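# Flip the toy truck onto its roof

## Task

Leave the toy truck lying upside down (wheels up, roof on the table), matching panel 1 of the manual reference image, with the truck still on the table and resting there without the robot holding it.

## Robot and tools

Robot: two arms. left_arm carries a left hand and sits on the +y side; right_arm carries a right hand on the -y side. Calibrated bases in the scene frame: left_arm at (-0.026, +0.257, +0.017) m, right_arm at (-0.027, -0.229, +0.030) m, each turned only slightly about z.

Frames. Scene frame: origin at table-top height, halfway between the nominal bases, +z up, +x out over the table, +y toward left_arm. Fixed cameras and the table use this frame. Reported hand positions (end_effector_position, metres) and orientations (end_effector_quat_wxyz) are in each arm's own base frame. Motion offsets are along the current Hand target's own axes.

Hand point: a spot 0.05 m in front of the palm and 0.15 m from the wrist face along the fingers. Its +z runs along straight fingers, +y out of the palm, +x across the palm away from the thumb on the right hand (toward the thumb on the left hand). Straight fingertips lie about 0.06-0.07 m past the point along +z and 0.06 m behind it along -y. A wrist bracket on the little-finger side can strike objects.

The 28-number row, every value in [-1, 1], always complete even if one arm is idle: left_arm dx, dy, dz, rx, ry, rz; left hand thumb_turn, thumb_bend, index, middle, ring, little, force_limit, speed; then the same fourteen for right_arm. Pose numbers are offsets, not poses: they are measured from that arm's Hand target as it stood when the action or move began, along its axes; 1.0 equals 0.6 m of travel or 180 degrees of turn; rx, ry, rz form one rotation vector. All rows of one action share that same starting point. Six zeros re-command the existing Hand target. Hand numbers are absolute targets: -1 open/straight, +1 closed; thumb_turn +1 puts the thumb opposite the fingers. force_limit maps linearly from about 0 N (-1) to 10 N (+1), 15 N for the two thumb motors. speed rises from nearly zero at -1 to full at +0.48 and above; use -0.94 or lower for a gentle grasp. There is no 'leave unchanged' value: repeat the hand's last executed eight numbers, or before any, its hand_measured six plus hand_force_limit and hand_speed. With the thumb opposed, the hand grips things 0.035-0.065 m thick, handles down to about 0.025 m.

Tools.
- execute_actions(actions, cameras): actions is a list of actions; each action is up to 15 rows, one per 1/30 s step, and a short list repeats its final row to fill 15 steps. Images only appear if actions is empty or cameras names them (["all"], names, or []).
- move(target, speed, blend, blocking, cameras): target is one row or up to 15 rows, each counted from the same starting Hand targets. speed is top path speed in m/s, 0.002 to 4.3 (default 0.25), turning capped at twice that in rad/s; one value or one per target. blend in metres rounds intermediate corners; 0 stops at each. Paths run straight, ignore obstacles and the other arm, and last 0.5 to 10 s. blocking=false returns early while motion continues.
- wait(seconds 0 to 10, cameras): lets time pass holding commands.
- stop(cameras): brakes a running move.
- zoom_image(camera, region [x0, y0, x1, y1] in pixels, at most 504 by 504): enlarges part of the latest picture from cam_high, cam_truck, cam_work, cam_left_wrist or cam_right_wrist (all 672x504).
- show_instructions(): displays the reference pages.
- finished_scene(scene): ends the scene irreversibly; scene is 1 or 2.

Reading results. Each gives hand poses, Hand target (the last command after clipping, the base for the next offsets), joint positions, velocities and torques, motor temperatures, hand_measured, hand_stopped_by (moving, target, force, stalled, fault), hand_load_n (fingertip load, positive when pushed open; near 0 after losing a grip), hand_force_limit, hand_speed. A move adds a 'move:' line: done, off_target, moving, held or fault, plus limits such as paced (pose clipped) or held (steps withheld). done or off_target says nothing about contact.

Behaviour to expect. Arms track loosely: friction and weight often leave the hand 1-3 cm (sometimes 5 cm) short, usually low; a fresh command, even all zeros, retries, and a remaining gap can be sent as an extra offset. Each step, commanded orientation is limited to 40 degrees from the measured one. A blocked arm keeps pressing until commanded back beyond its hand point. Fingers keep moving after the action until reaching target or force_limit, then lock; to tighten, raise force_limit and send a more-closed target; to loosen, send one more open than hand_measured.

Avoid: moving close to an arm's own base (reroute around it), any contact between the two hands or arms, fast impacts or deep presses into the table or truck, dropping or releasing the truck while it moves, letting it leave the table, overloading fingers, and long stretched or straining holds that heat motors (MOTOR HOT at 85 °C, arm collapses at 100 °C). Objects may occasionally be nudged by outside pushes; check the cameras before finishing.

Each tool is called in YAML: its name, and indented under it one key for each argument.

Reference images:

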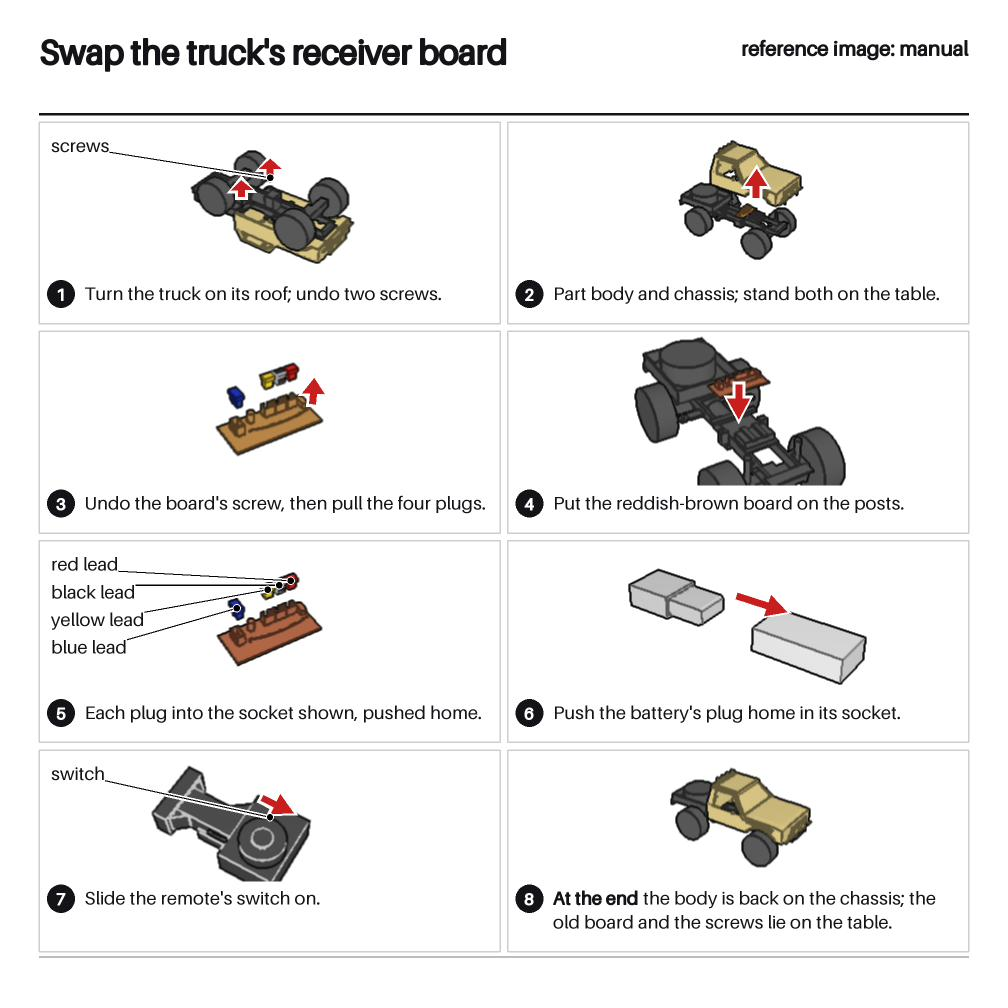

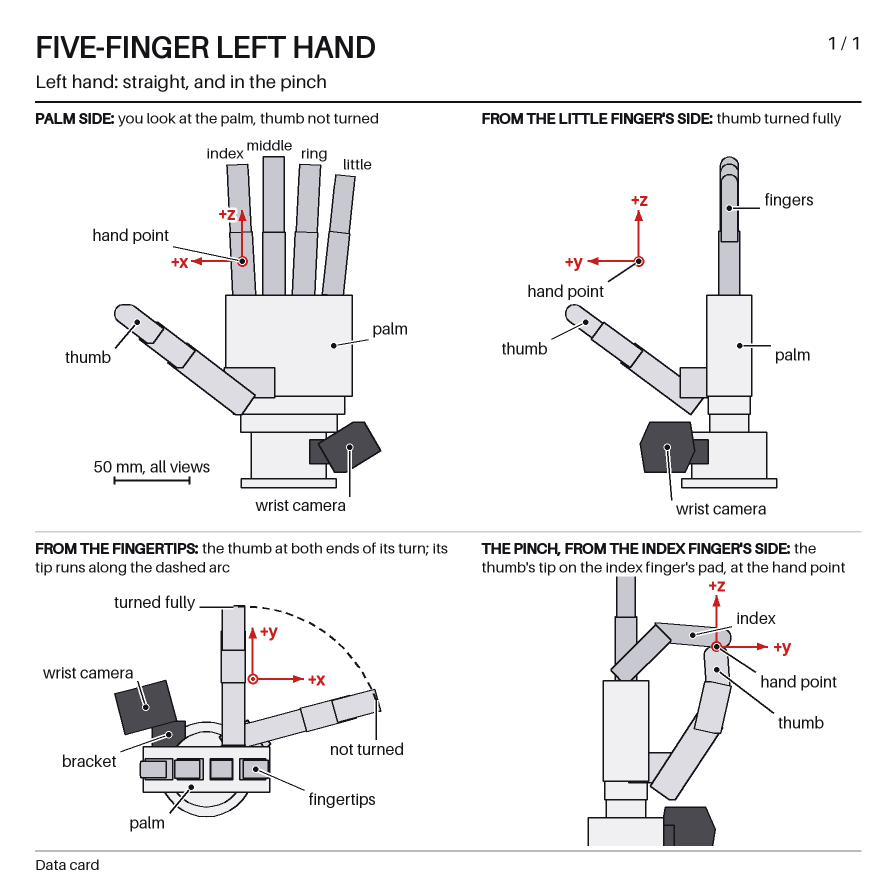

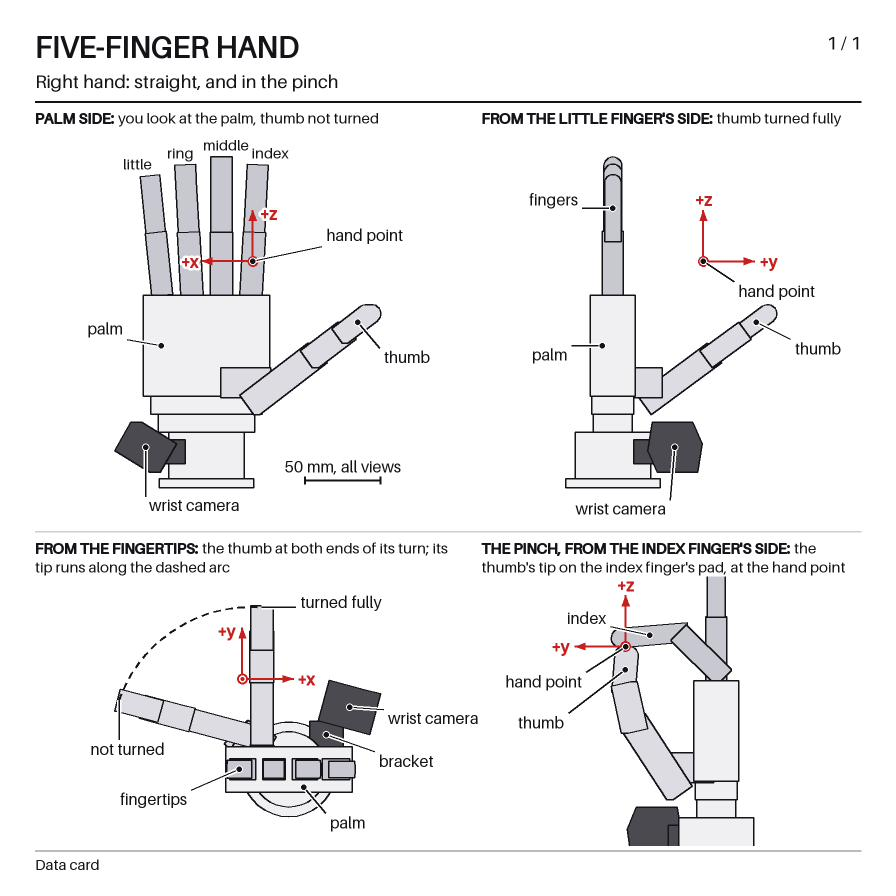

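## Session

execute_actions:
  actions: []

Scene clock: 0.00 s.
left_arm: end_effector_position=(+0.3507, +0.2076, +0.2780) hand_measured=(-1.000, -1.000, -1.000, -1.000, -1.000, -1.000) hand_load_n=(+0.5, +0.5, +0.0, +0.0, +0.0, +0.0) hand_stopped_by=(target, target, target, target, target, target) hand_force_limit=0.00 hand_speed=-0.80 end_effector_quat_wxyz=(+0.371, -0.286, +0.814, -0.343) | right_arm: end_effector_position=(+0.4937, +0.2502, +0.0735) hand_measured=(-1.000, -1.000, -1.000, -1.000, -1.000, -1.000) hand_load_n=(+0.0, +0.5, +0.0, +0.0, +0.0, -0.5) hand_stopped_by=(target, target, target, target, target, target) hand_force_limit=0.00 hand_speed=-0.80 end_effector_quat_wxyz=(-0.020, -0.521, +0.852, -0.043)
Joint positions: left_arm=[0.86 1.147 1.13 -1.065 0.984 1.489] | right_arm=[0.383 1.909 1.593 -1.28 0.091 0.859]
Joint velocities: within noise
Joint torques (N m): no reading
Motor temperatures (°C): left_arm=[32 31 32 28 31 29] | right_arm=[35 34 37 26 32 26]
Heat: left arm: hottest waist 32 °C; right arm: hottest elbow 37 °C.
Hand target: left_arm +0.3549, +0.2123, +0.2929; +0.385, -0.277, +0.814, -0.336 | right_arm +0.5010, +0.2531, +0.0801; -0.010, -0.520, +0.853, -0.044
camera_calibration:
cam_left_wrist: T_world_to_cam=[[0.0539607, -0.797548, 0.600837, -0.0130925], [-0.906365, -0.291628, -0.305705, 0.470156], [0.419036, -0.528082, -0.738606, 0.281621], [0, 0, 0, 1]] pos_world=[0.308831, 0.275387, 0.359603]
cam_right_wrist: T_world_to_cam=[[-0.978183, 0.207248, -0.0143699, 0.428798], [0.174468, 0.857075, 0.484751, -0.341301], [0.11278, 0.471668, -0.874534, 0.00124958], [0, 0, 0, 1]] pos_world=[0.478848, 0.203063, 0.172701]

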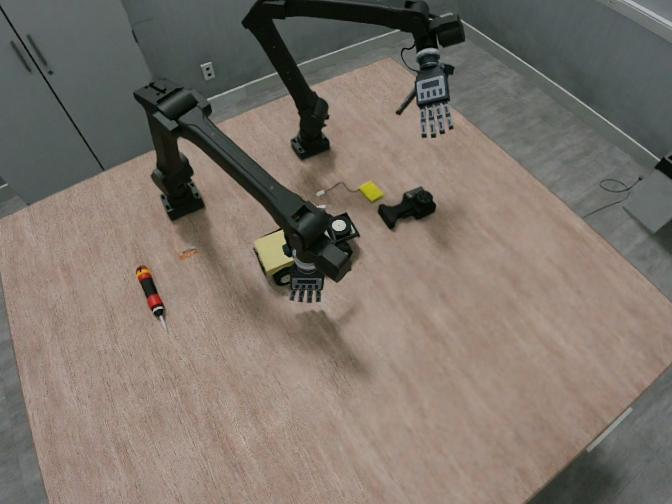

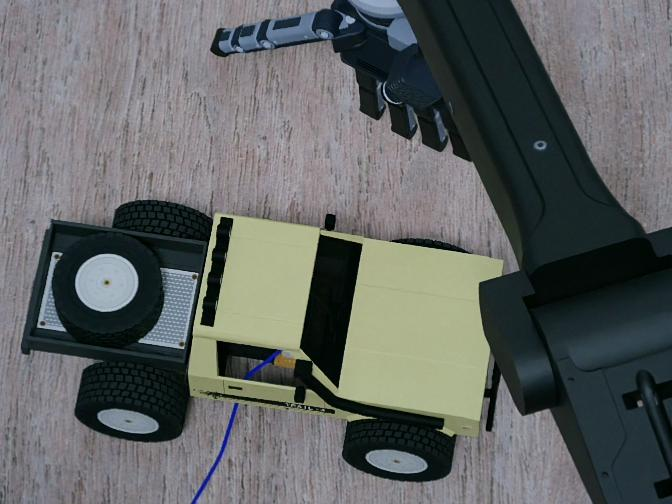

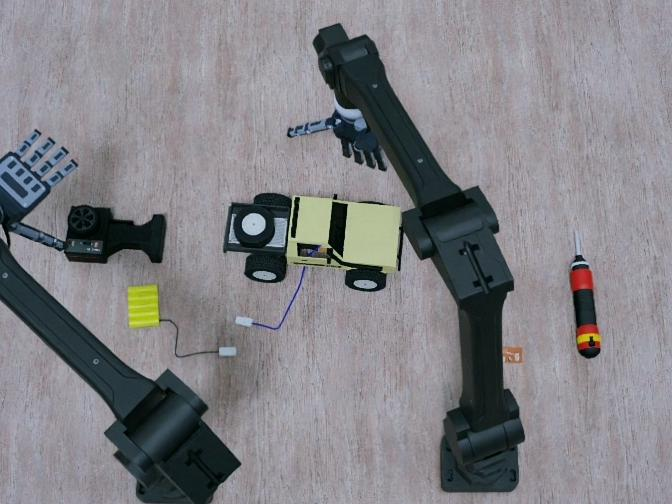

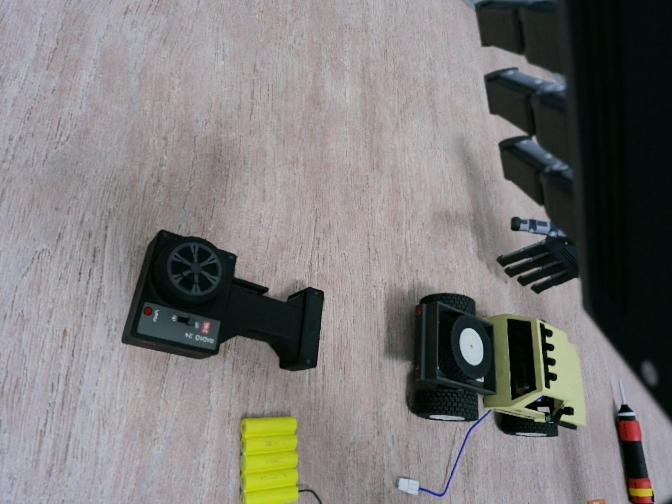

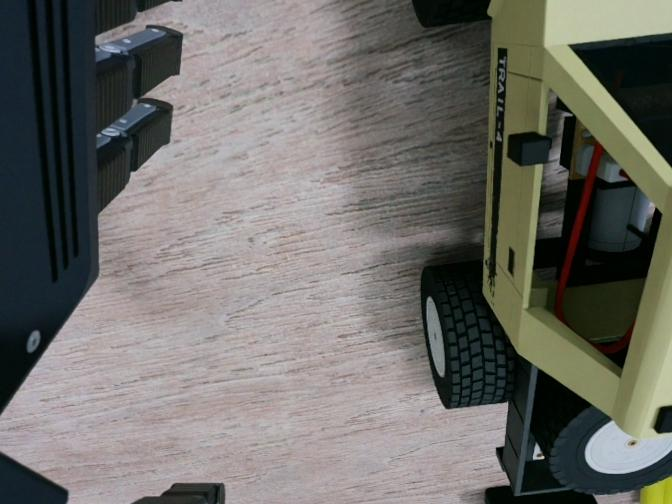

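move:
  target:
    - [0,0,0,0,0,0,-1,-1,-1,-1,-1,-1,0,-0.8,0.0209,-0.0215,-0.332,0,0,0,-1,-1,-1,-1,-1,-1,0,-0.8]
    - [0.3207,-0.2848,0.2623,0.1157,-0.0127,-0.6926,-1,-1,-1,-1,-1,-1,0,-0.8,0.2913,0.0982,-0.239,0.1956,-0.3831,0.32,-1,-1,-1,-1,-1,-1,0,-0.8]
    - [0.3942,-0.1582,0.3422,0.1157,-0.0127,-0.6926,-1,-1,-1,-1,-1,-1,0,-0.8,0.283,0.1068,-0.1062,0.1956,-0.3831,0.32,-1,-1,-1,-1,-1,-1,0,-0.8]
  speed: [0.4,0.4,0.25]
  cameras: ["cam_truck","cam_work"]

Scene clock: 48.07 s.
left_arm: end_effector_position=(+0.4080, -0.0773, +0.1585) hand_measured=(-1.000, -1.000, -1.000, -1.000, -1.000, -1.000) hand_load_n=(+0.0, +0.0, +0.0, +0.0, +0.0, +0.0) hand_stopped_by=(target, target, target, target, target, target) hand_force_limit=0.00 hand_speed=-0.80 end_effector_quat_wxyz=(+0.061, +0.796, -0.065, +0.599) | right_arm: end_effector_position=(+0.3672, +0.1362, +0.1548) hand_measured=(-1.000, -1.000, -1.000, -1.000, -1.000, -1.000) hand_load_n=(-0.5, +0.0, +0.0, +0.0, +0.0, +0.0) hand_stopped_by=(target, target, target, target, target, target) hand_force_limit=0.00 hand_speed=-0.80 end_effector_quat_wxyz=(+0.610, +0.007, +0.792, +0.009)
Joint positions: left_arm=[0.076 1.122 0.222 0.613 0.249 -1.519] | right_arm=[0.417 0.977 0.12 0.578 0.396 1.705]
Joint torques (N m): left_arm=[-1.9 -2.37 7.35 2.04 0.18 -0.09] | right_arm=[1.14 -1.67 5.03 3 0.23 0.09]
Motor temperatures (°C): left_arm=[32 31 39 28 31 29] | right_arm=[35 35 42 26 31 26]
Heat: left arm: hottest elbow 39 °C; right arm: hottest elbow 42 °C.
Hand target: left_arm +0.4097, -0.0831, +0.1628; +0.068, +0.790, -0.067, +0.605 | right_arm +0.3644, +0.1373, +0.1501; +0.609, +0.007, +0.793, +0.011
Off the commanded pose: left_arm 0.007 m, 1 deg | right_arm 0.006 m, 0 deg.
move: done
Images, in order (width x height): cam_truck 672x504, cam_work 672x504.

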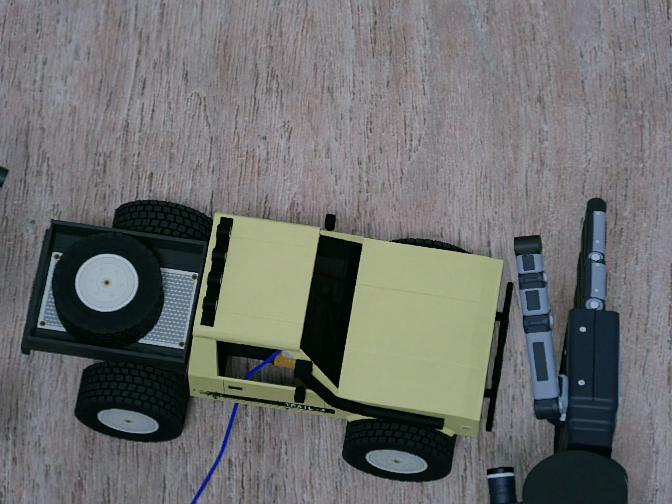

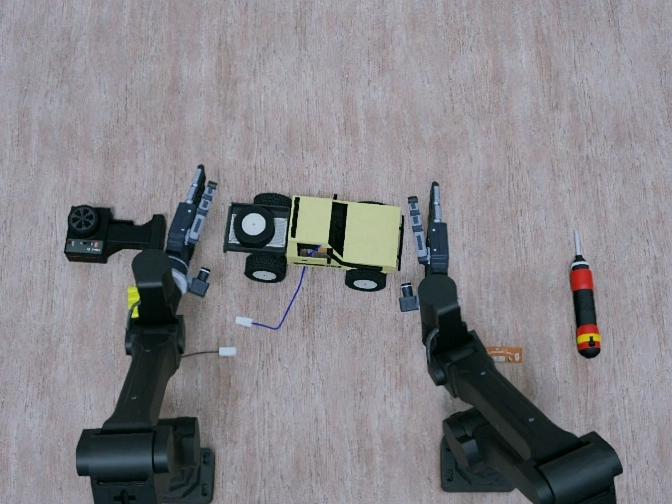

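move:
  target:
    - [-0.1017,-0.0034,0.0323,0,0,0,-1,-1,-1,-1,-1,-1,0.5,0,0.1162,-0.0038,0.0362,0,0,0,-1,-1,-1,-1,-1,-1,0.5,0]
    - [-0.1017,0.0463,0.0375,0,0,0,-1,-1,-1,-1,-1,-1,0.5,0,0.1162,0.0458,0.0413,0,0,0,-1,-1,-1,-1,-1,-1,0.5,0]
    - [-0.1017,0.1293,0.0463,0,0,0,-1,-1,-1,-1,-1,-1,0.5,0,0.1162,0.1288,0.0502,0,0,0,-1,-1,-1,-1,-1,-1,0.5,0]
  speed: [0.2,0.1,0.05]
  cameras: ["cam_truck","cam_work"]

Scene clock: 66.07 s.
left_arm: end_effector_position=(+0.4151, -0.1151, +0.0933) hand_measured=(-1.000, -1.000, -1.000, -1.000, -1.000, -1.000) hand_load_n=(+0.0, +0.0, +0.0, +0.0, +0.0, +0.0) hand_stopped_by=(target, target, target, target, target, target) hand_force_limit=0.50 hand_speed=0.00 end_effector_quat_wxyz=(+0.007, +0.796, -0.037, +0.604) | right_arm: end_effector_position=(+0.3713, +0.1705, +0.0714) hand_measured=(-1.000, -1.000, -1.000, -1.000, -1.000, -1.000) hand_load_n=(+0.0, +0.0, +0.0, +0.0, -0.5, +0.0) hand_stopped_by=(target, target, target, target, target, target) hand_force_limit=0.50 hand_speed=0.00 end_effector_quat_wxyz=(+0.606, +0.032, +0.794, -0.040)
Joint positions: left_arm=[-0.185 1.534 0.177 1.082 -0.121 -1.57] | right_arm=[0.655 1.659 0.148 1.151 0.728 1.791]
Joint torques (N m): left_arm=[-7.06 -4.66 4.46 1.44 1.81 -0.47] | right_arm=[5.42 -6.95 5.11 1.1 -2.19 0.22]
Heat: left arm: hottest elbow 38 °C; right arm: hottest elbow 41 °C.
Hand target: left_arm +0.4055, -0.1631, +0.0988; +0.068, +0.790, -0.068, +0.605 | right_arm +0.3754, +0.2165, +0.0772; +0.609, +0.007, +0.793, +0.011
Off the commanded pose: left_arm 0.049 m, 8 deg | right_arm 0.047 m, 7 deg.
move: off_target (left_arm, right_arm)
Images, in order (width x height): cam_truck 672x504, cam_work 672x504.

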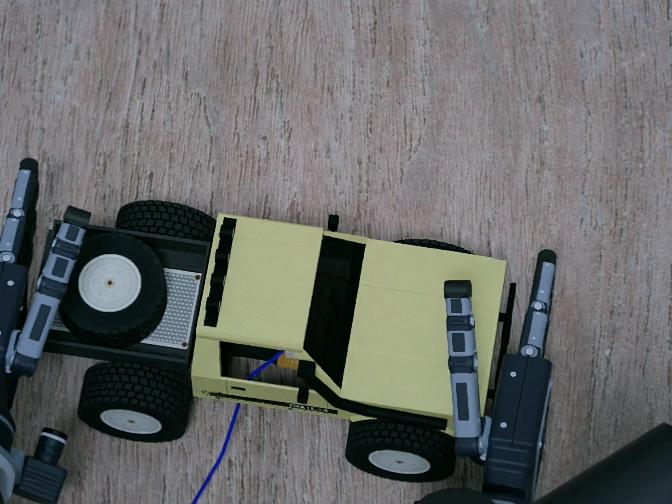

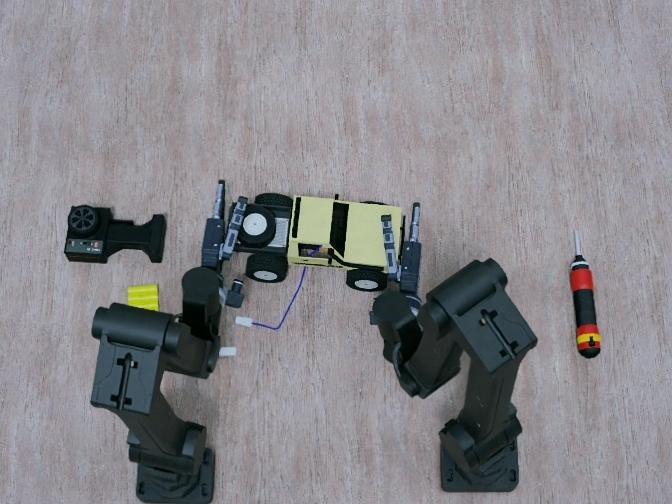

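move:
  target:
    - [0.1858,0.0182,-0.0135,0,0,0,-1,-1,-1,-1,-1,-1,0.5,0,-0.1697,0.0177,-0.0093,0,0,0,-1,-1,-1,-1,-1,-1,0.5,0]
    - [0.2123,0.0143,0.0537,0,-0.1933,-0.0203,-1,-1,-1,-1,-1,-1,0.5,0,-0.1962,0.014,0.058,0,0.1933,0.0203,-1,-1,-1,-1,-1,-1,0.5,0]
  speed: [0.08,0.08]
  cameras: ["cam_truck","cam_work"]

Scene clock: 83.67 s.
left_arm: end_effector_position=(+0.4608, -0.1387, +0.1875) hand_measured=(-1.000, -1.000, -1.000, -1.000, -1.000, -1.000) hand_load_n=(+0.0, +0.0, +0.0, +0.0, +0.0, +0.0) hand_stopped_by=(target, target, target, target, target, target) hand_force_limit=0.50 hand_speed=0.00 end_effector_quat_wxyz=(+0.011, +0.942, -0.056, +0.330) | right_arm: end_effector_position=(+0.3832, +0.1618, +0.1027) hand_measured=(-1.000, -1.000, -1.000, -1.000, -1.000, -1.000) hand_load_n=(+0.0, +0.0, +0.0, +0.0, +0.0, +0.0) hand_stopped_by=(target, target, target, target, target, target) hand_force_limit=0.50 hand_speed=0.00 end_effector_quat_wxyz=(+0.272, +0.015, +0.961, -0.046)
Joint positions: left_arm=[-0.197 1.13 0.802 -0.572 -0.065 -1.627] | right_arm=[0.448 1.091 0.613 -0.624 0.319 1.974]
Joint torques (N m): left_arm=[-4.72 -5.01 13.57 0.5 2.33 -0.65] | right_arm=[4.66 -5.77 16.85 3.52 -2.26 0.53]
Heat: left arm: hottest elbow 37 °C; right arm: hottest elbow 43 °C.
Hand target: left_arm +0.4673, -0.1806, +0.2137; +0.064, +0.937, -0.060, +0.339 | right_arm +0.4393, +0.2223, +0.1821; +0.344, +0.028, +0.938, +0.032
Off the commanded pose: left_arm 0.050 m, 6 deg | right_arm 0.115 m, 12 deg.
move: off_target (left_arm, right_arm)
Images, in order (width x height): cam_truck 672x504, cam_work 672x504.

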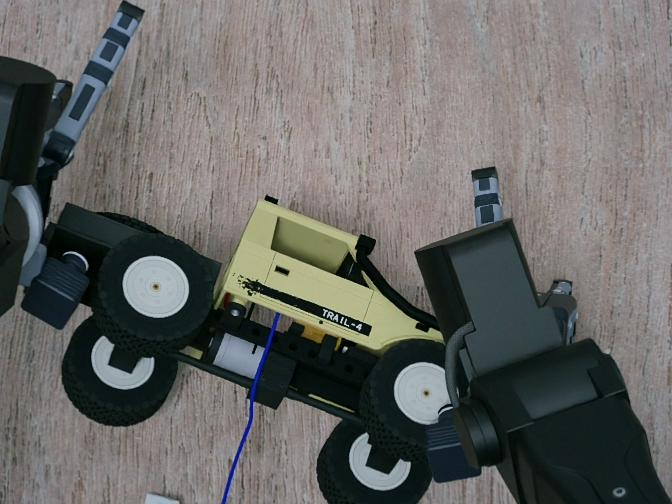

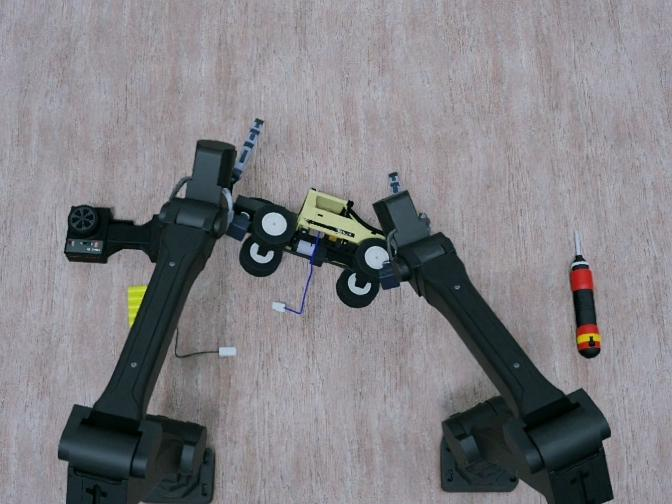

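move:
  target: [-0.0965,-0.012,0.1143,0,0,0,-1,-1,-1,-1,-1,-1,0.5,0,0.0536,-0.0067,0.0635,0,0,0,-1,-1,-1,-1,-1,-1,0.5,0]
  speed: 0.06
  cameras: ["cam_truck","cam_work"]

Scene clock: 97.13 s.
left_arm: end_effector_position=(+0.4667, -0.1289, +0.1107) hand_measured=(-1.000, -1.000, -1.000, -1.000, -1.000, -1.000) hand_load_n=(+0.0, +0.0, +0.0, +0.0, +0.0, +0.0) hand_stopped_by=(target, target, target, target, target, target) hand_force_limit=0.50 hand_speed=0.00 end_effector_quat_wxyz=(+0.005, +0.944, -0.045, +0.327) | right_arm: end_effector_position=(+0.4130, +0.1605, +0.0945) hand_measured=(-1.000, -1.000, -1.000, -1.000, -1.000, -1.000) hand_load_n=(+0.0, +0.0, +0.0, +0.5, +0.0, +0.0) hand_stopped_by=(target, target, target, target, target, target) hand_force_limit=0.50 hand_speed=0.00 end_effector_quat_wxyz=(+0.300, +0.034, +0.952, -0.046)
Joint positions: left_arm=[-0.176 1.251 0.677 -0.335 -0.069 -1.627] | right_arm=[0.425 1.172 0.613 -0.485 0.339 1.974]
Joint torques (N m): left_arm=[-6.07 -5.6 9.32 1.83 2.57 -0.63] | right_arm=[6.65 -5.3 11.03 4.68 -3.05 0.56]
Motor temperatures (°C): left_arm=[32 31 38 29 38 29] | right_arm=[35 34 52 26 37 27]
Heat: left arm: hottest elbow 38 °C; right arm: hottest elbow 52 °C.
Hand target: left_arm +0.4673, -0.1805, +0.1237; +0.064, +0.937, -0.060, +0.339 | right_arm +0.4394, +0.2222, +0.1321; +0.344, +0.028, +0.938, +0.032
Off the commanded pose: left_arm 0.053 m, 7 deg | right_arm 0.077 m, 10 deg.
move: off_target (left_arm, right_arm)
Images, in order (width x height): cam_truck 672x504, cam_work 672x504.

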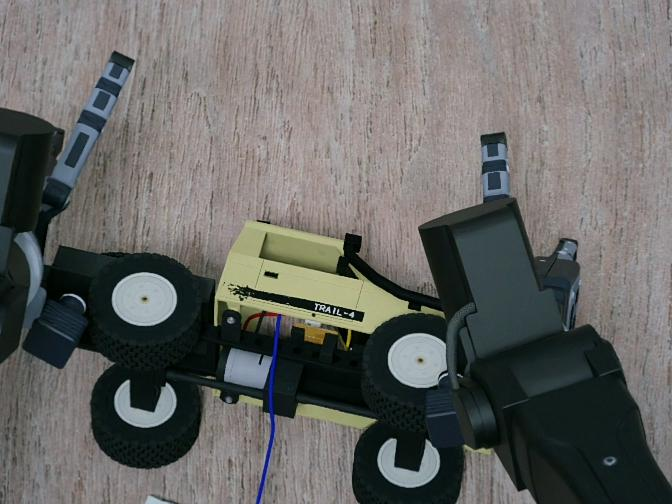

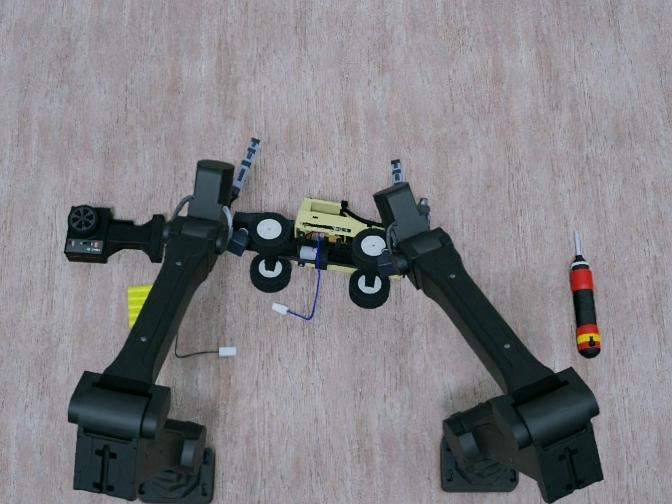

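move:
  target:
    - [-0.0322,-0.004,0.0382,0,0,0,-1,-1,-1,-1,-1,-1,0.5,0,0.0322,-0.004,0.0382,0,0,0,-1,-1,-1,-1,-1,-1,0.5,0]
    - [-0.0322,-0.0868,0.0295,0,0,0,-1,-1,-1,-1,-1,-1,0.5,0,0.0322,-0.0868,0.0295,0,0,0,-1,-1,-1,-1,-1,-1,0.5,0]
    - [-0.0322,-0.1448,0.0233,0,0,0,-1,-1,-1,-1,-1,-1,0.5,0,0.0322,-0.1448,0.0233,0,0,0,-1,-1,-1,-1,-1,-1,0.5,0]
  speed: [0.05,0.06,0.08]
  cameras: ["cam_truck","cam_work"]

Scene clock: 112.73 s.
left_arm: end_effector_position=(+0.4701, -0.1003, +0.0931) hand_measured=(-1.000, -1.000, -1.000, -1.000, -1.000, -1.000) hand_load_n=(+0.0, +0.0, +0.0, +0.0, +0.0, +0.0) hand_stopped_by=(target, target, target, target, target, target) hand_force_limit=0.50 hand_speed=0.00 end_effector_quat_wxyz=(+0.066, +0.937, -0.060, +0.338) | right_arm: end_effector_position=(+0.4320, +0.1402, +0.0990) hand_measured=(-1.000, -1.000, -1.000, -1.000, -1.000, -1.000) hand_load_n=(+0.0, +0.0, +0.0, +0.0, +0.0, +0.0) hand_stopped_by=(target, target, target, target, target, target) hand_force_limit=0.50 hand_speed=0.00 end_effector_quat_wxyz=(+0.336, +0.030, +0.941, +0.031)
Joint positions: left_arm=[-0.02 1.312 0.631 -0.2 0.152 -1.518] | right_arm=[0.261 1.169 0.546 -0.27 0.127 1.851]
Joint torques (N m): left_arm=[-0.09 -5.66 8.77 0.72 0.3 0.11] | right_arm=[-0.56 -7.41 5.7 2.55 -0.17 -0.08]
Heat: left arm: hottest wrist yaw 41 °C; right arm: hottest elbow 52 °C.
Hand target: left_arm +0.4748, -0.0959, +0.0935; +0.064, +0.937, -0.060, +0.339 | right_arm +0.4310, +0.1377, +0.1021; +0.344, +0.028, +0.938, +0.032
Off the commanded pose: left_arm 0.007 m, 0 deg | right_arm 0.004 m, 1 deg.
move: done
Images, in order (width x height): cam_truck 672x504, cam_work 672x504.

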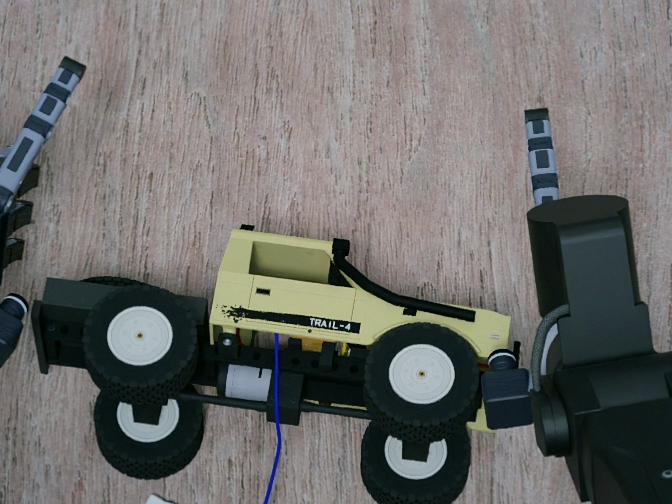

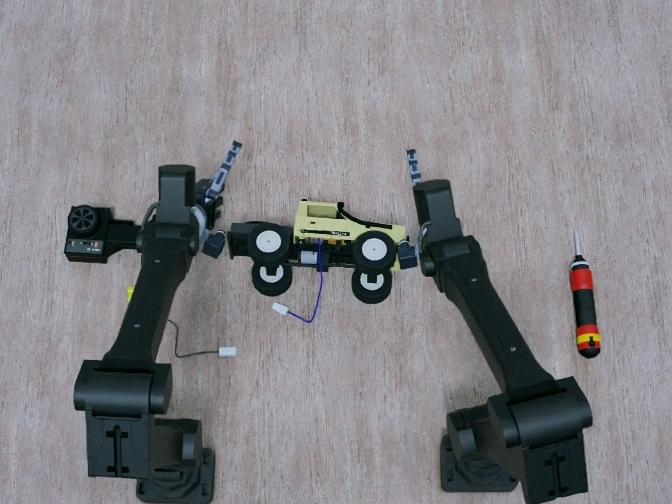

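move:
  target:
    - [0.0537,-0.043,-0.0687,0,0,0,-1,-1,-1,-1,-1,-1,0.5,0,-0.0537,-0.043,-0.0687,0,0,0,-1,-1,-1,-1,-1,-1,0.5,0]
    - [-0.109,-0.0343,-0.1613,0.0174,0.1996,0.0117,-1,-1,-1,-1,-1,-1,0.5,0,0.0948,-0.0575,-0.1518,-0.0066,-0.1985,-0.0266,-1,-1,-1,-1,-1,-1,0.5,0]
    - [-0.1433,0.0112,-0.1155,0.0174,0.1996,0.0117,-1,-1,-1,-1,-1,-1,0.5,0,0.1613,-0.016,-0.0678,-0.0066,-0.1985,-0.0266,-1,-1,-1,-1,-1,-1,0.5,0]
  speed: [0.2,0.2,0.15]
  blend: [0.02,0,0]
  cameras: ["cam_truck","cam_work"]

Scene clock: 150.43 s.
left_arm: end_effector_position=(+0.3652, -0.0610, +0.1202) hand_measured=(-1.000, -1.000, -1.000, -1.000, -1.000, -1.000) hand_load_n=(+0.0, +0.0, +0.0, +0.0, +0.0, +0.0) hand_stopped_by=(target, target, target, target, target, target) hand_force_limit=0.50 hand_speed=0.00 end_effector_quat_wxyz=(+0.049, +0.791, -0.053, +0.608) | right_arm: end_effector_position=(+0.3386, +0.1008, +0.1243) hand_measured=(-1.000, -1.000, -1.000, -1.000, -1.000, -1.000) hand_load_n=(+0.0, -0.5, +0.0, +0.0, +0.0, +0.0) hand_stopped_by=(target, target, target, target, target, target) hand_force_limit=0.50 hand_speed=0.00 end_effector_quat_wxyz=(+0.565, +0.006, +0.825, +0.017)
Joint positions: left_arm=[0.151 1.232 0.067 0.894 0.288 -1.505] | right_arm=[0.253 0.756 0.047 0.33 0.215 1.693]
Joint torques (N m): left_arm=[0.21 -1.9 5.27 2.03 0.26 -0.1] | right_arm=[-0.38 -0.56 7.79 2.09 -0.12 0.06]
Motor temperatures (°C): left_arm=[32 32 38 29 34 29] | right_arm=[34 34 47 26 34 26]
Heat: left arm: hottest elbow 38 °C; right arm: hottest elbow 47 °C.
Hand target: left_arm +0.3675, -0.0555, +0.1237; +0.048, +0.787, -0.045, +0.614 (not the last commanded pose) | right_arm +0.3431, +0.1010, +0.1315; +0.569, +0.009, +0.822, +0.019 (not the last commanded pose)
Off the commanded pose: left_arm 0.038 m, 1 deg | right_arm 0.064 m, 7 deg.
move: held (right_arm; a check stopped the path), off_target (left_arm); path passed 2 of 3 targets; limits=held
pose unreachable (right arm): on one or more control steps of this call, first in action 0 (counted from 0), this arm could not follow its commanded pose, so it was not sent that pose on those steps. It may still have moved: this result reports where it is.
cause: moving toward the commanded pose would bring two parts of the arm too close to each other (joints 2 (shoulder) and 3 (elbow) lie between them).
Images, in order (width x height): cam_truck 672x504, cam_work 672x504.

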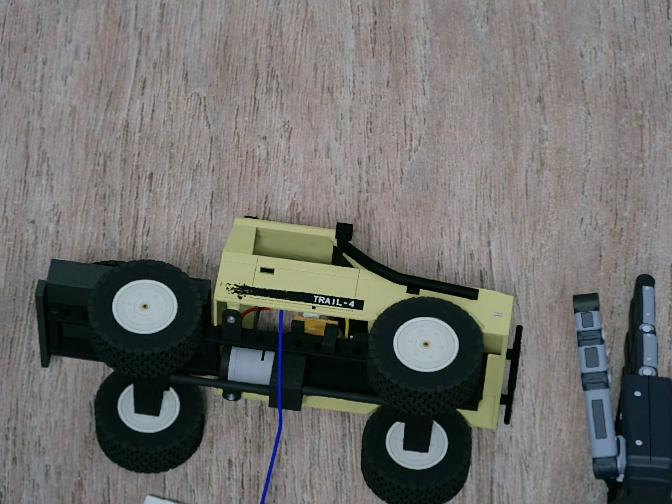

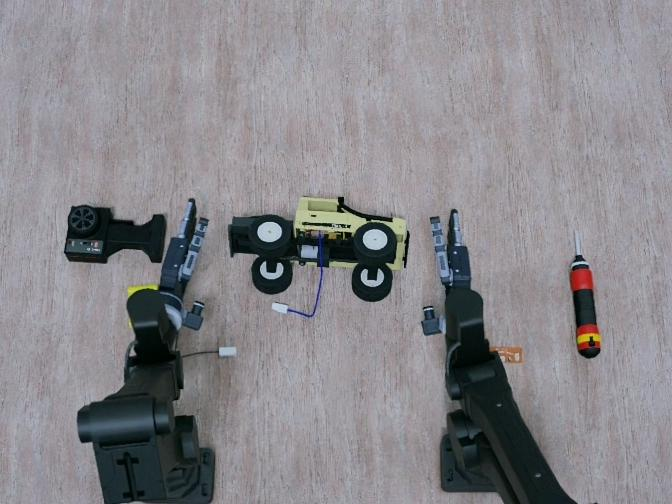

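move:
  target:
    - [-0.0355,0.0412,0.108,0,0,0,-1,-1,-1,-1,-1,-1,0.5,0,0.0638,0.0452,0.1032,0,-0.0255,0,-1,-1,-1,-1,-1,-1,0.5,0]
    - [-0.0354,0.1742,0.1194,0,0,0,-1,-1,-1,-1,-1,-1,0.5,0,0.0659,0.1781,0.1132,0,-0.0255,0,-1,-1,-1,-1,-1,-1,0.5,0]
  speed: [0.2,0.07]
  cameras: ["cam_truck","cam_work"]

Scene clock: 178.97 s.
left_arm: end_effector_position=(+0.4179, -0.1180, +0.0813) hand_measured=(-1.000, -1.000, -1.000, -1.000, -1.000, -1.000) hand_load_n=(+0.0, +0.0, +0.0, +0.0, +0.0, +0.0) hand_stopped_by=(target, target, target, target, target, target) hand_force_limit=0.50 hand_speed=0.00 end_effector_quat_wxyz=(+0.001, +0.795, +0.000, +0.607) | right_arm: end_effector_position=(+0.3883, +0.1588, +0.0727) hand_measured=(-1.000, -1.000, -1.000, -1.000, -1.000, -1.000) hand_load_n=(+0.5, +0.0, +0.0, +0.0, +0.0, +0.0) hand_stopped_by=(target, target, target, target, target, target) hand_force_limit=0.50 hand_speed=0.00 end_effector_quat_wxyz=(+0.601, +0.052, +0.797, -0.028)
Joint positions: left_arm=[-0.25 1.65 0.181 1.195 -0.239 -1.639] | right_arm=[0.576 1.653 0.169 1.127 0.656 1.812]
Joint torques (N m): left_arm=[-6.77 -5.13 5.46 1.31 1.65 -0.01] | right_arm=[6.18 -6.42 5.2 0.85 -2.45 0]
Heat: left arm: hottest elbow 36 °C; right arm: hottest elbow 46 °C.
Hand target: left_arm +0.4177, -0.1683, +0.0881; +0.048, +0.787, -0.045, +0.614 | right_arm +0.3919, +0.2106, +0.0747; +0.601, +0.010, +0.799, +0.018
Off the commanded pose: left_arm 0.051 m, 8 deg | right_arm 0.052 m, 7 deg.
move: off_target (left_arm, right_arm)
Images, in order (width x height): cam_truck 672x504, cam_work 672x504.

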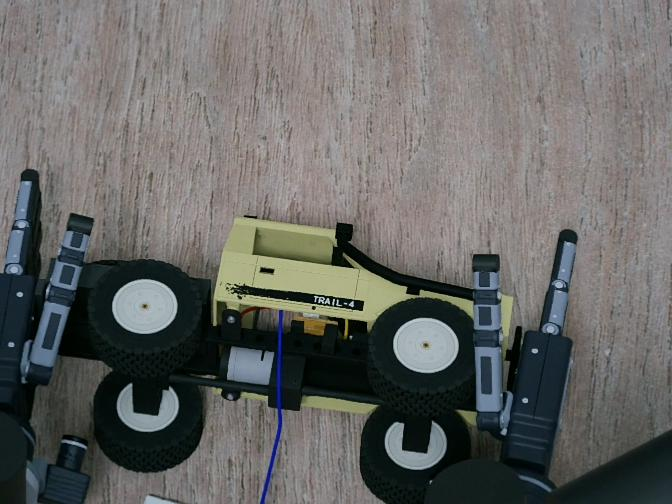

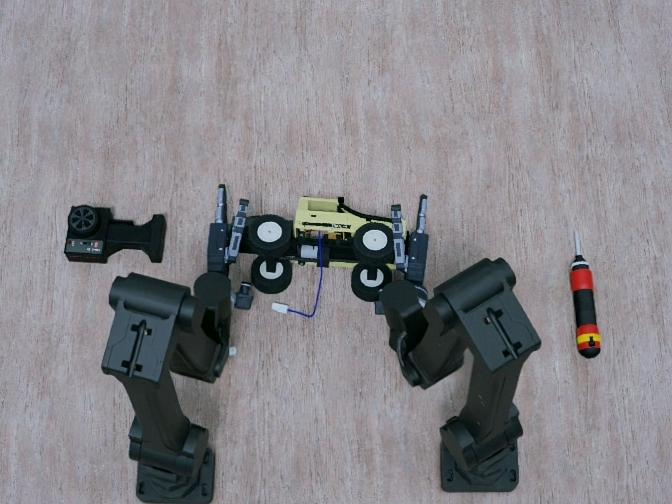

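move:
  target:
    - [0.0971,0.002,-0.0243,0,0,0,-1,-1,-1,-1,-1,-1,0.5,0,-0.0881,0.002,-0.0252,0,0,0,-1,-1,-1,-1,-1,-1,0.5,0]
    - [0.1537,-0.0115,0.1329,0,0,0,-1,-1,-1,-1,-1,-1,0.5,0,-0.1501,-0.0104,0.1299,0,0,0,-1,-1,-1,-1,-1,-1,0.5,0]
  speed: [0.08,0.1]
  cameras: ["cam_truck","cam_work"]

Scene clock: 187.03 s.
left_arm: end_effector_position=(+0.5008, -0.1285, +0.1200) hand_measured=(-1.000, -1.000, -1.000, -1.000, -1.000, -1.000) hand_load_n=(+0.0, +0.0, +0.0, +0.0, +0.0, +0.0) hand_stopped_by=(target, target, target, target, target, target) hand_force_limit=0.50 hand_speed=0.00 end_effector_quat_wxyz=(+0.004, +0.813, -0.014, +0.582) | right_arm: end_effector_position=(+0.4708, +0.1513, +0.1105) hand_measured=(-1.000, -1.000, -1.000, -1.000, -1.000, -1.000) hand_load_n=(+0.5, -0.5, +0.0, +0.0, +0.0, +0.0) hand_stopped_by=(target, target, target, target, target, target) hand_force_limit=0.50 hand_speed=0.00 end_effector_quat_wxyz=(+0.576, +0.048, +0.816, -0.023)
Joint positions: left_arm=[-0.201 1.496 0.427 0.735 -0.167 -1.617] | right_arm=[0.389 1.474 0.372 0.72 0.458 1.765]
Joint torques (N m): left_arm=[-4.54 -7.53 11.44 1.7 1.86 -0.02] | right_arm=[4.6 -7 10.26 2.67 -2.19 -0.22]
Heat: left arm: hottest elbow 36 °C; right arm: hottest elbow 46 °C.
Hand target: left_arm +0.5175, -0.1731, +0.1579; +0.048, +0.787, -0.045, +0.614 | right_arm +0.4918, +0.2023, +0.1392; +0.601, +0.009, +0.799, +0.018
Off the commanded pose: left_arm 0.061 m, 8 deg | right_arm 0.062 m, 7 deg.
move: off_target (left_arm, right_arm)
Images, in order (width x height): cam_truck 672x504, cam_work 672x504.

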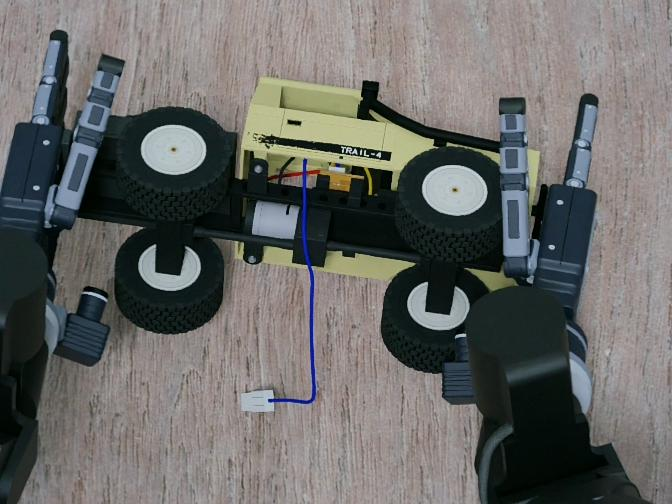

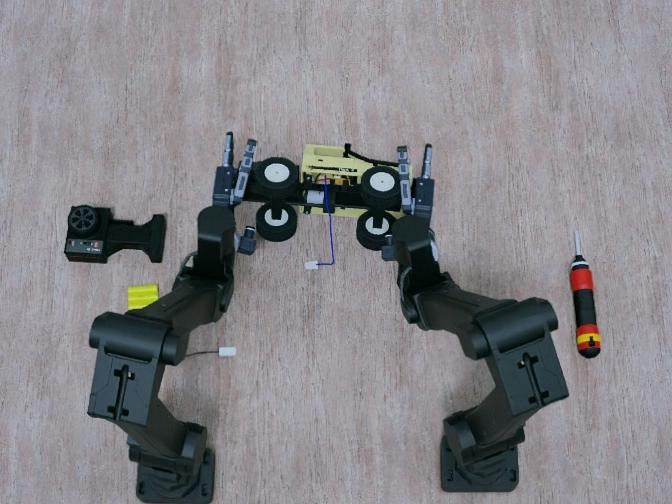

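move:
  target:
    - [-0.0939,-0.002,0.0235,0,0,0,-1,-1,-1,-1,-1,-1,0.5,0,0.0881,-0.002,0.0252,0,0,0,-1,-1,-1,-1,-1,-1,0.5,0]
    - [-0.0939,-0.0851,0.0164,0,0,0,-1,-1,-1,-1,-1,-1,0.5,0,0.0881,-0.0851,0.0185,0,0,0,-1,-1,-1,-1,-1,-1,0.5,0]
    - [-0.0939,-0.1434,0.0114,0,0,0,-1,-1,-1,-1,-1,-1,0.5,0,0.0881,-0.1433,0.0139,0,0,0,-1,-1,-1,-1,-1,-1,0.5,0]
    - [-0.1283,-0.1375,-0.0571,0,0,0,-1,-1,-1,-1,-1,-1,0.5,0,0.1248,-0.1379,-0.0534,0,0,0,-1,-1,-1,-1,-1,-1,0.5,0]
  speed: [0.08,0.08,0.1,0.15]
  cameras: ["cam_truck","cam_work"]

Scene clock: 200.70 s.
left_arm: end_effector_position=(+0.4745, -0.0915, +0.0821) hand_measured=(-1.000, -1.000, -1.000, -1.000, -1.000, -1.000) hand_load_n=(+0.0, +0.0, +0.0, +0.0, +0.0, +0.0) hand_stopped_by=(target, target, target, target, target, target) hand_force_limit=0.50 hand_speed=0.00 end_effector_quat_wxyz=(+0.054, +0.795, -0.045, +0.602) | right_arm: end_effector_position=(+0.4452, +0.1197, +0.0783) hand_measured=(-1.000, -1.000, -1.000, -1.000, -1.000, -1.000) hand_load_n=(+0.0, +0.0, +0.0, +0.0, +0.0, +0.0) hand_stopped_by=(target, target, target, target, target, target) hand_force_limit=0.50 hand_speed=0.00 end_effector_quat_wxyz=(+0.604, +0.012, +0.797, +0.018)
Joint positions: left_arm=[-0.014 1.704 0.34 1.088 0.127 -1.569] | right_arm=[0.23 1.694 0.254 1.16 0.208 1.674]
Joint torques (N m): left_arm=[0.03 -7.65 3.67 1.99 0.22 0.11] | right_arm=[1.32 -7.18 1.57 3.08 0.16 0.07]
Heat: left arm: hottest elbow 37 °C; right arm: hottest elbow 47 °C.
Hand target: left_arm +0.4766, -0.0858, +0.0900; +0.048, +0.787, -0.045, +0.614 | right_arm +0.4408, +0.1218, +0.0729; +0.601, +0.010, +0.799, +0.018
Off the commanded pose: left_arm 0.010 m, 2 deg | right_arm 0.007 m, 1 deg.
move: done
Images, in order (width x height): cam_truck 672x504, cam_work 672x504.

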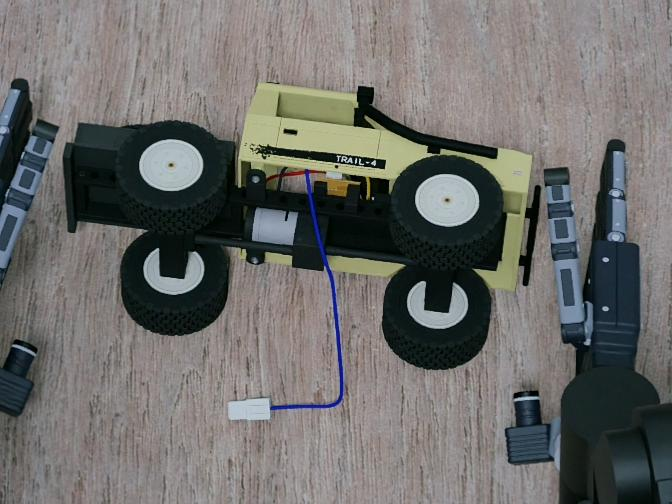

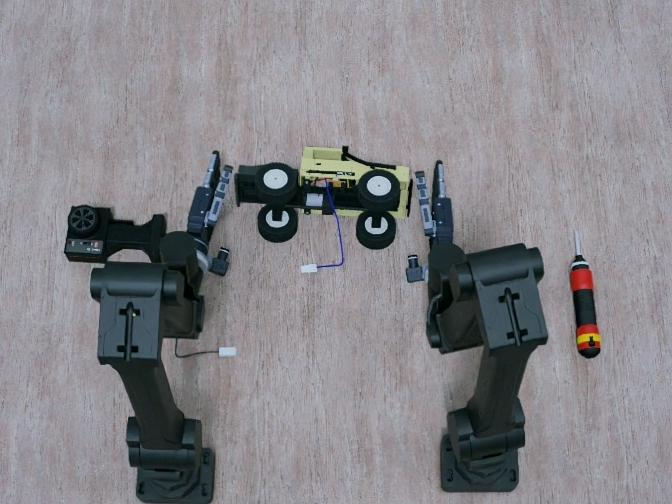

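move:
  target:
    - [0.0129,0.145,0.0092,0,0,0,-1,-1,-1,-1,-1,-1,0.5,0,0.0037,0.1456,-0.0011,0,0,0,-1,-1,-1,-1,-1,-1,0.5,0]
    - [0.1828,0.1486,-0.0333,0,0,0,-1,-1,-1,-1,-1,-1,0.5,0,-0.1565,0.1493,-0.0469,0,0,0,-1,-1,-1,-1,-1,-1,0.5,0]
  speed: [0.06,0.08]
  cameras: ["cam_truck","cam_work"]

Scene clock: 215.37 s.
left_arm: end_effector_position=(+0.4567, -0.1328, +0.1486) hand_measured=(-1.000, -1.000, -1.000, -1.000, -1.000, -1.000) hand_load_n=(+0.0, +0.0, +0.0, +0.0, +0.0, +0.0) hand_stopped_by=(target, target, target, target, target, target) hand_force_limit=0.50 hand_speed=0.00 end_effector_quat_wxyz=(+0.008, +0.820, -0.022, +0.572) | right_arm: end_effector_position=(+0.4236, +0.1655, +0.1308) hand_measured=(-1.000, -1.000, -1.000, -1.000, -1.000, -1.000) hand_load_n=(+0.0, -0.5, +0.5, +0.0, +0.0, +0.0) hand_stopped_by=(target, target, target, target, target, target) hand_force_limit=0.50 hand_speed=0.00 end_effector_quat_wxyz=(+0.569, +0.029, +0.821, -0.026)
Joint positions: left_arm=[-0.235 1.245 0.354 0.531 -0.182 -1.627] | right_arm=[0.49 1.25 0.301 0.531 0.53 1.781]
Joint torques (N m): left_arm=[-4.84 -7.3 13.09 1.62 1.15 -0.02] | right_arm=[3.84 -7.06 10.52 2.36 -1.41 -0.08]
Heat: left arm: hottest elbow 36 °C; right arm: hottest elbow 45 °C.
Hand target: left_arm +0.4724, -0.1730, +0.2030; +0.048, +0.787, -0.045, +0.614 | right_arm +0.4393, +0.2074, +0.1746; +0.601, +0.010, +0.799, +0.018
Off the commanded pose: left_arm 0.069 m, 8 deg | right_arm 0.062 m, 7 deg.
move: off_target (left_arm, right_arm)
Images, in order (width x height): cam_truck 672x504, cam_work 672x504.

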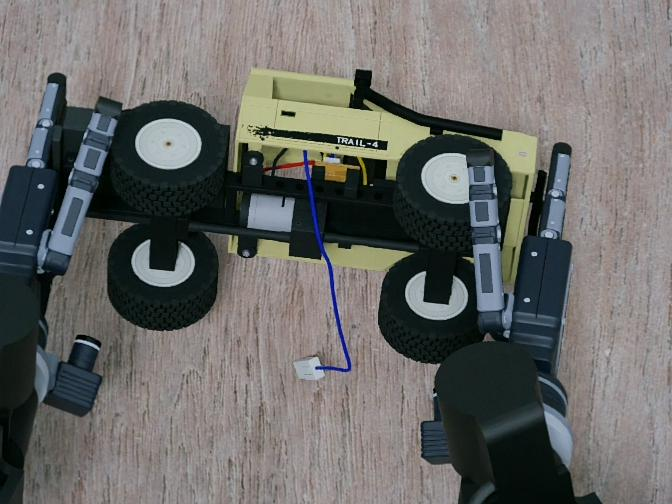

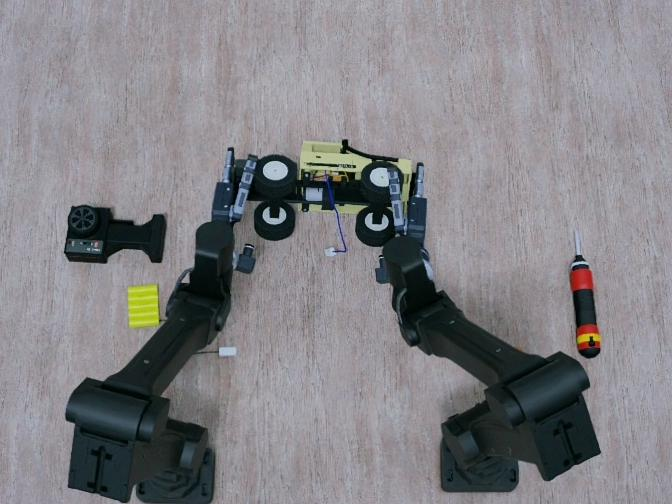

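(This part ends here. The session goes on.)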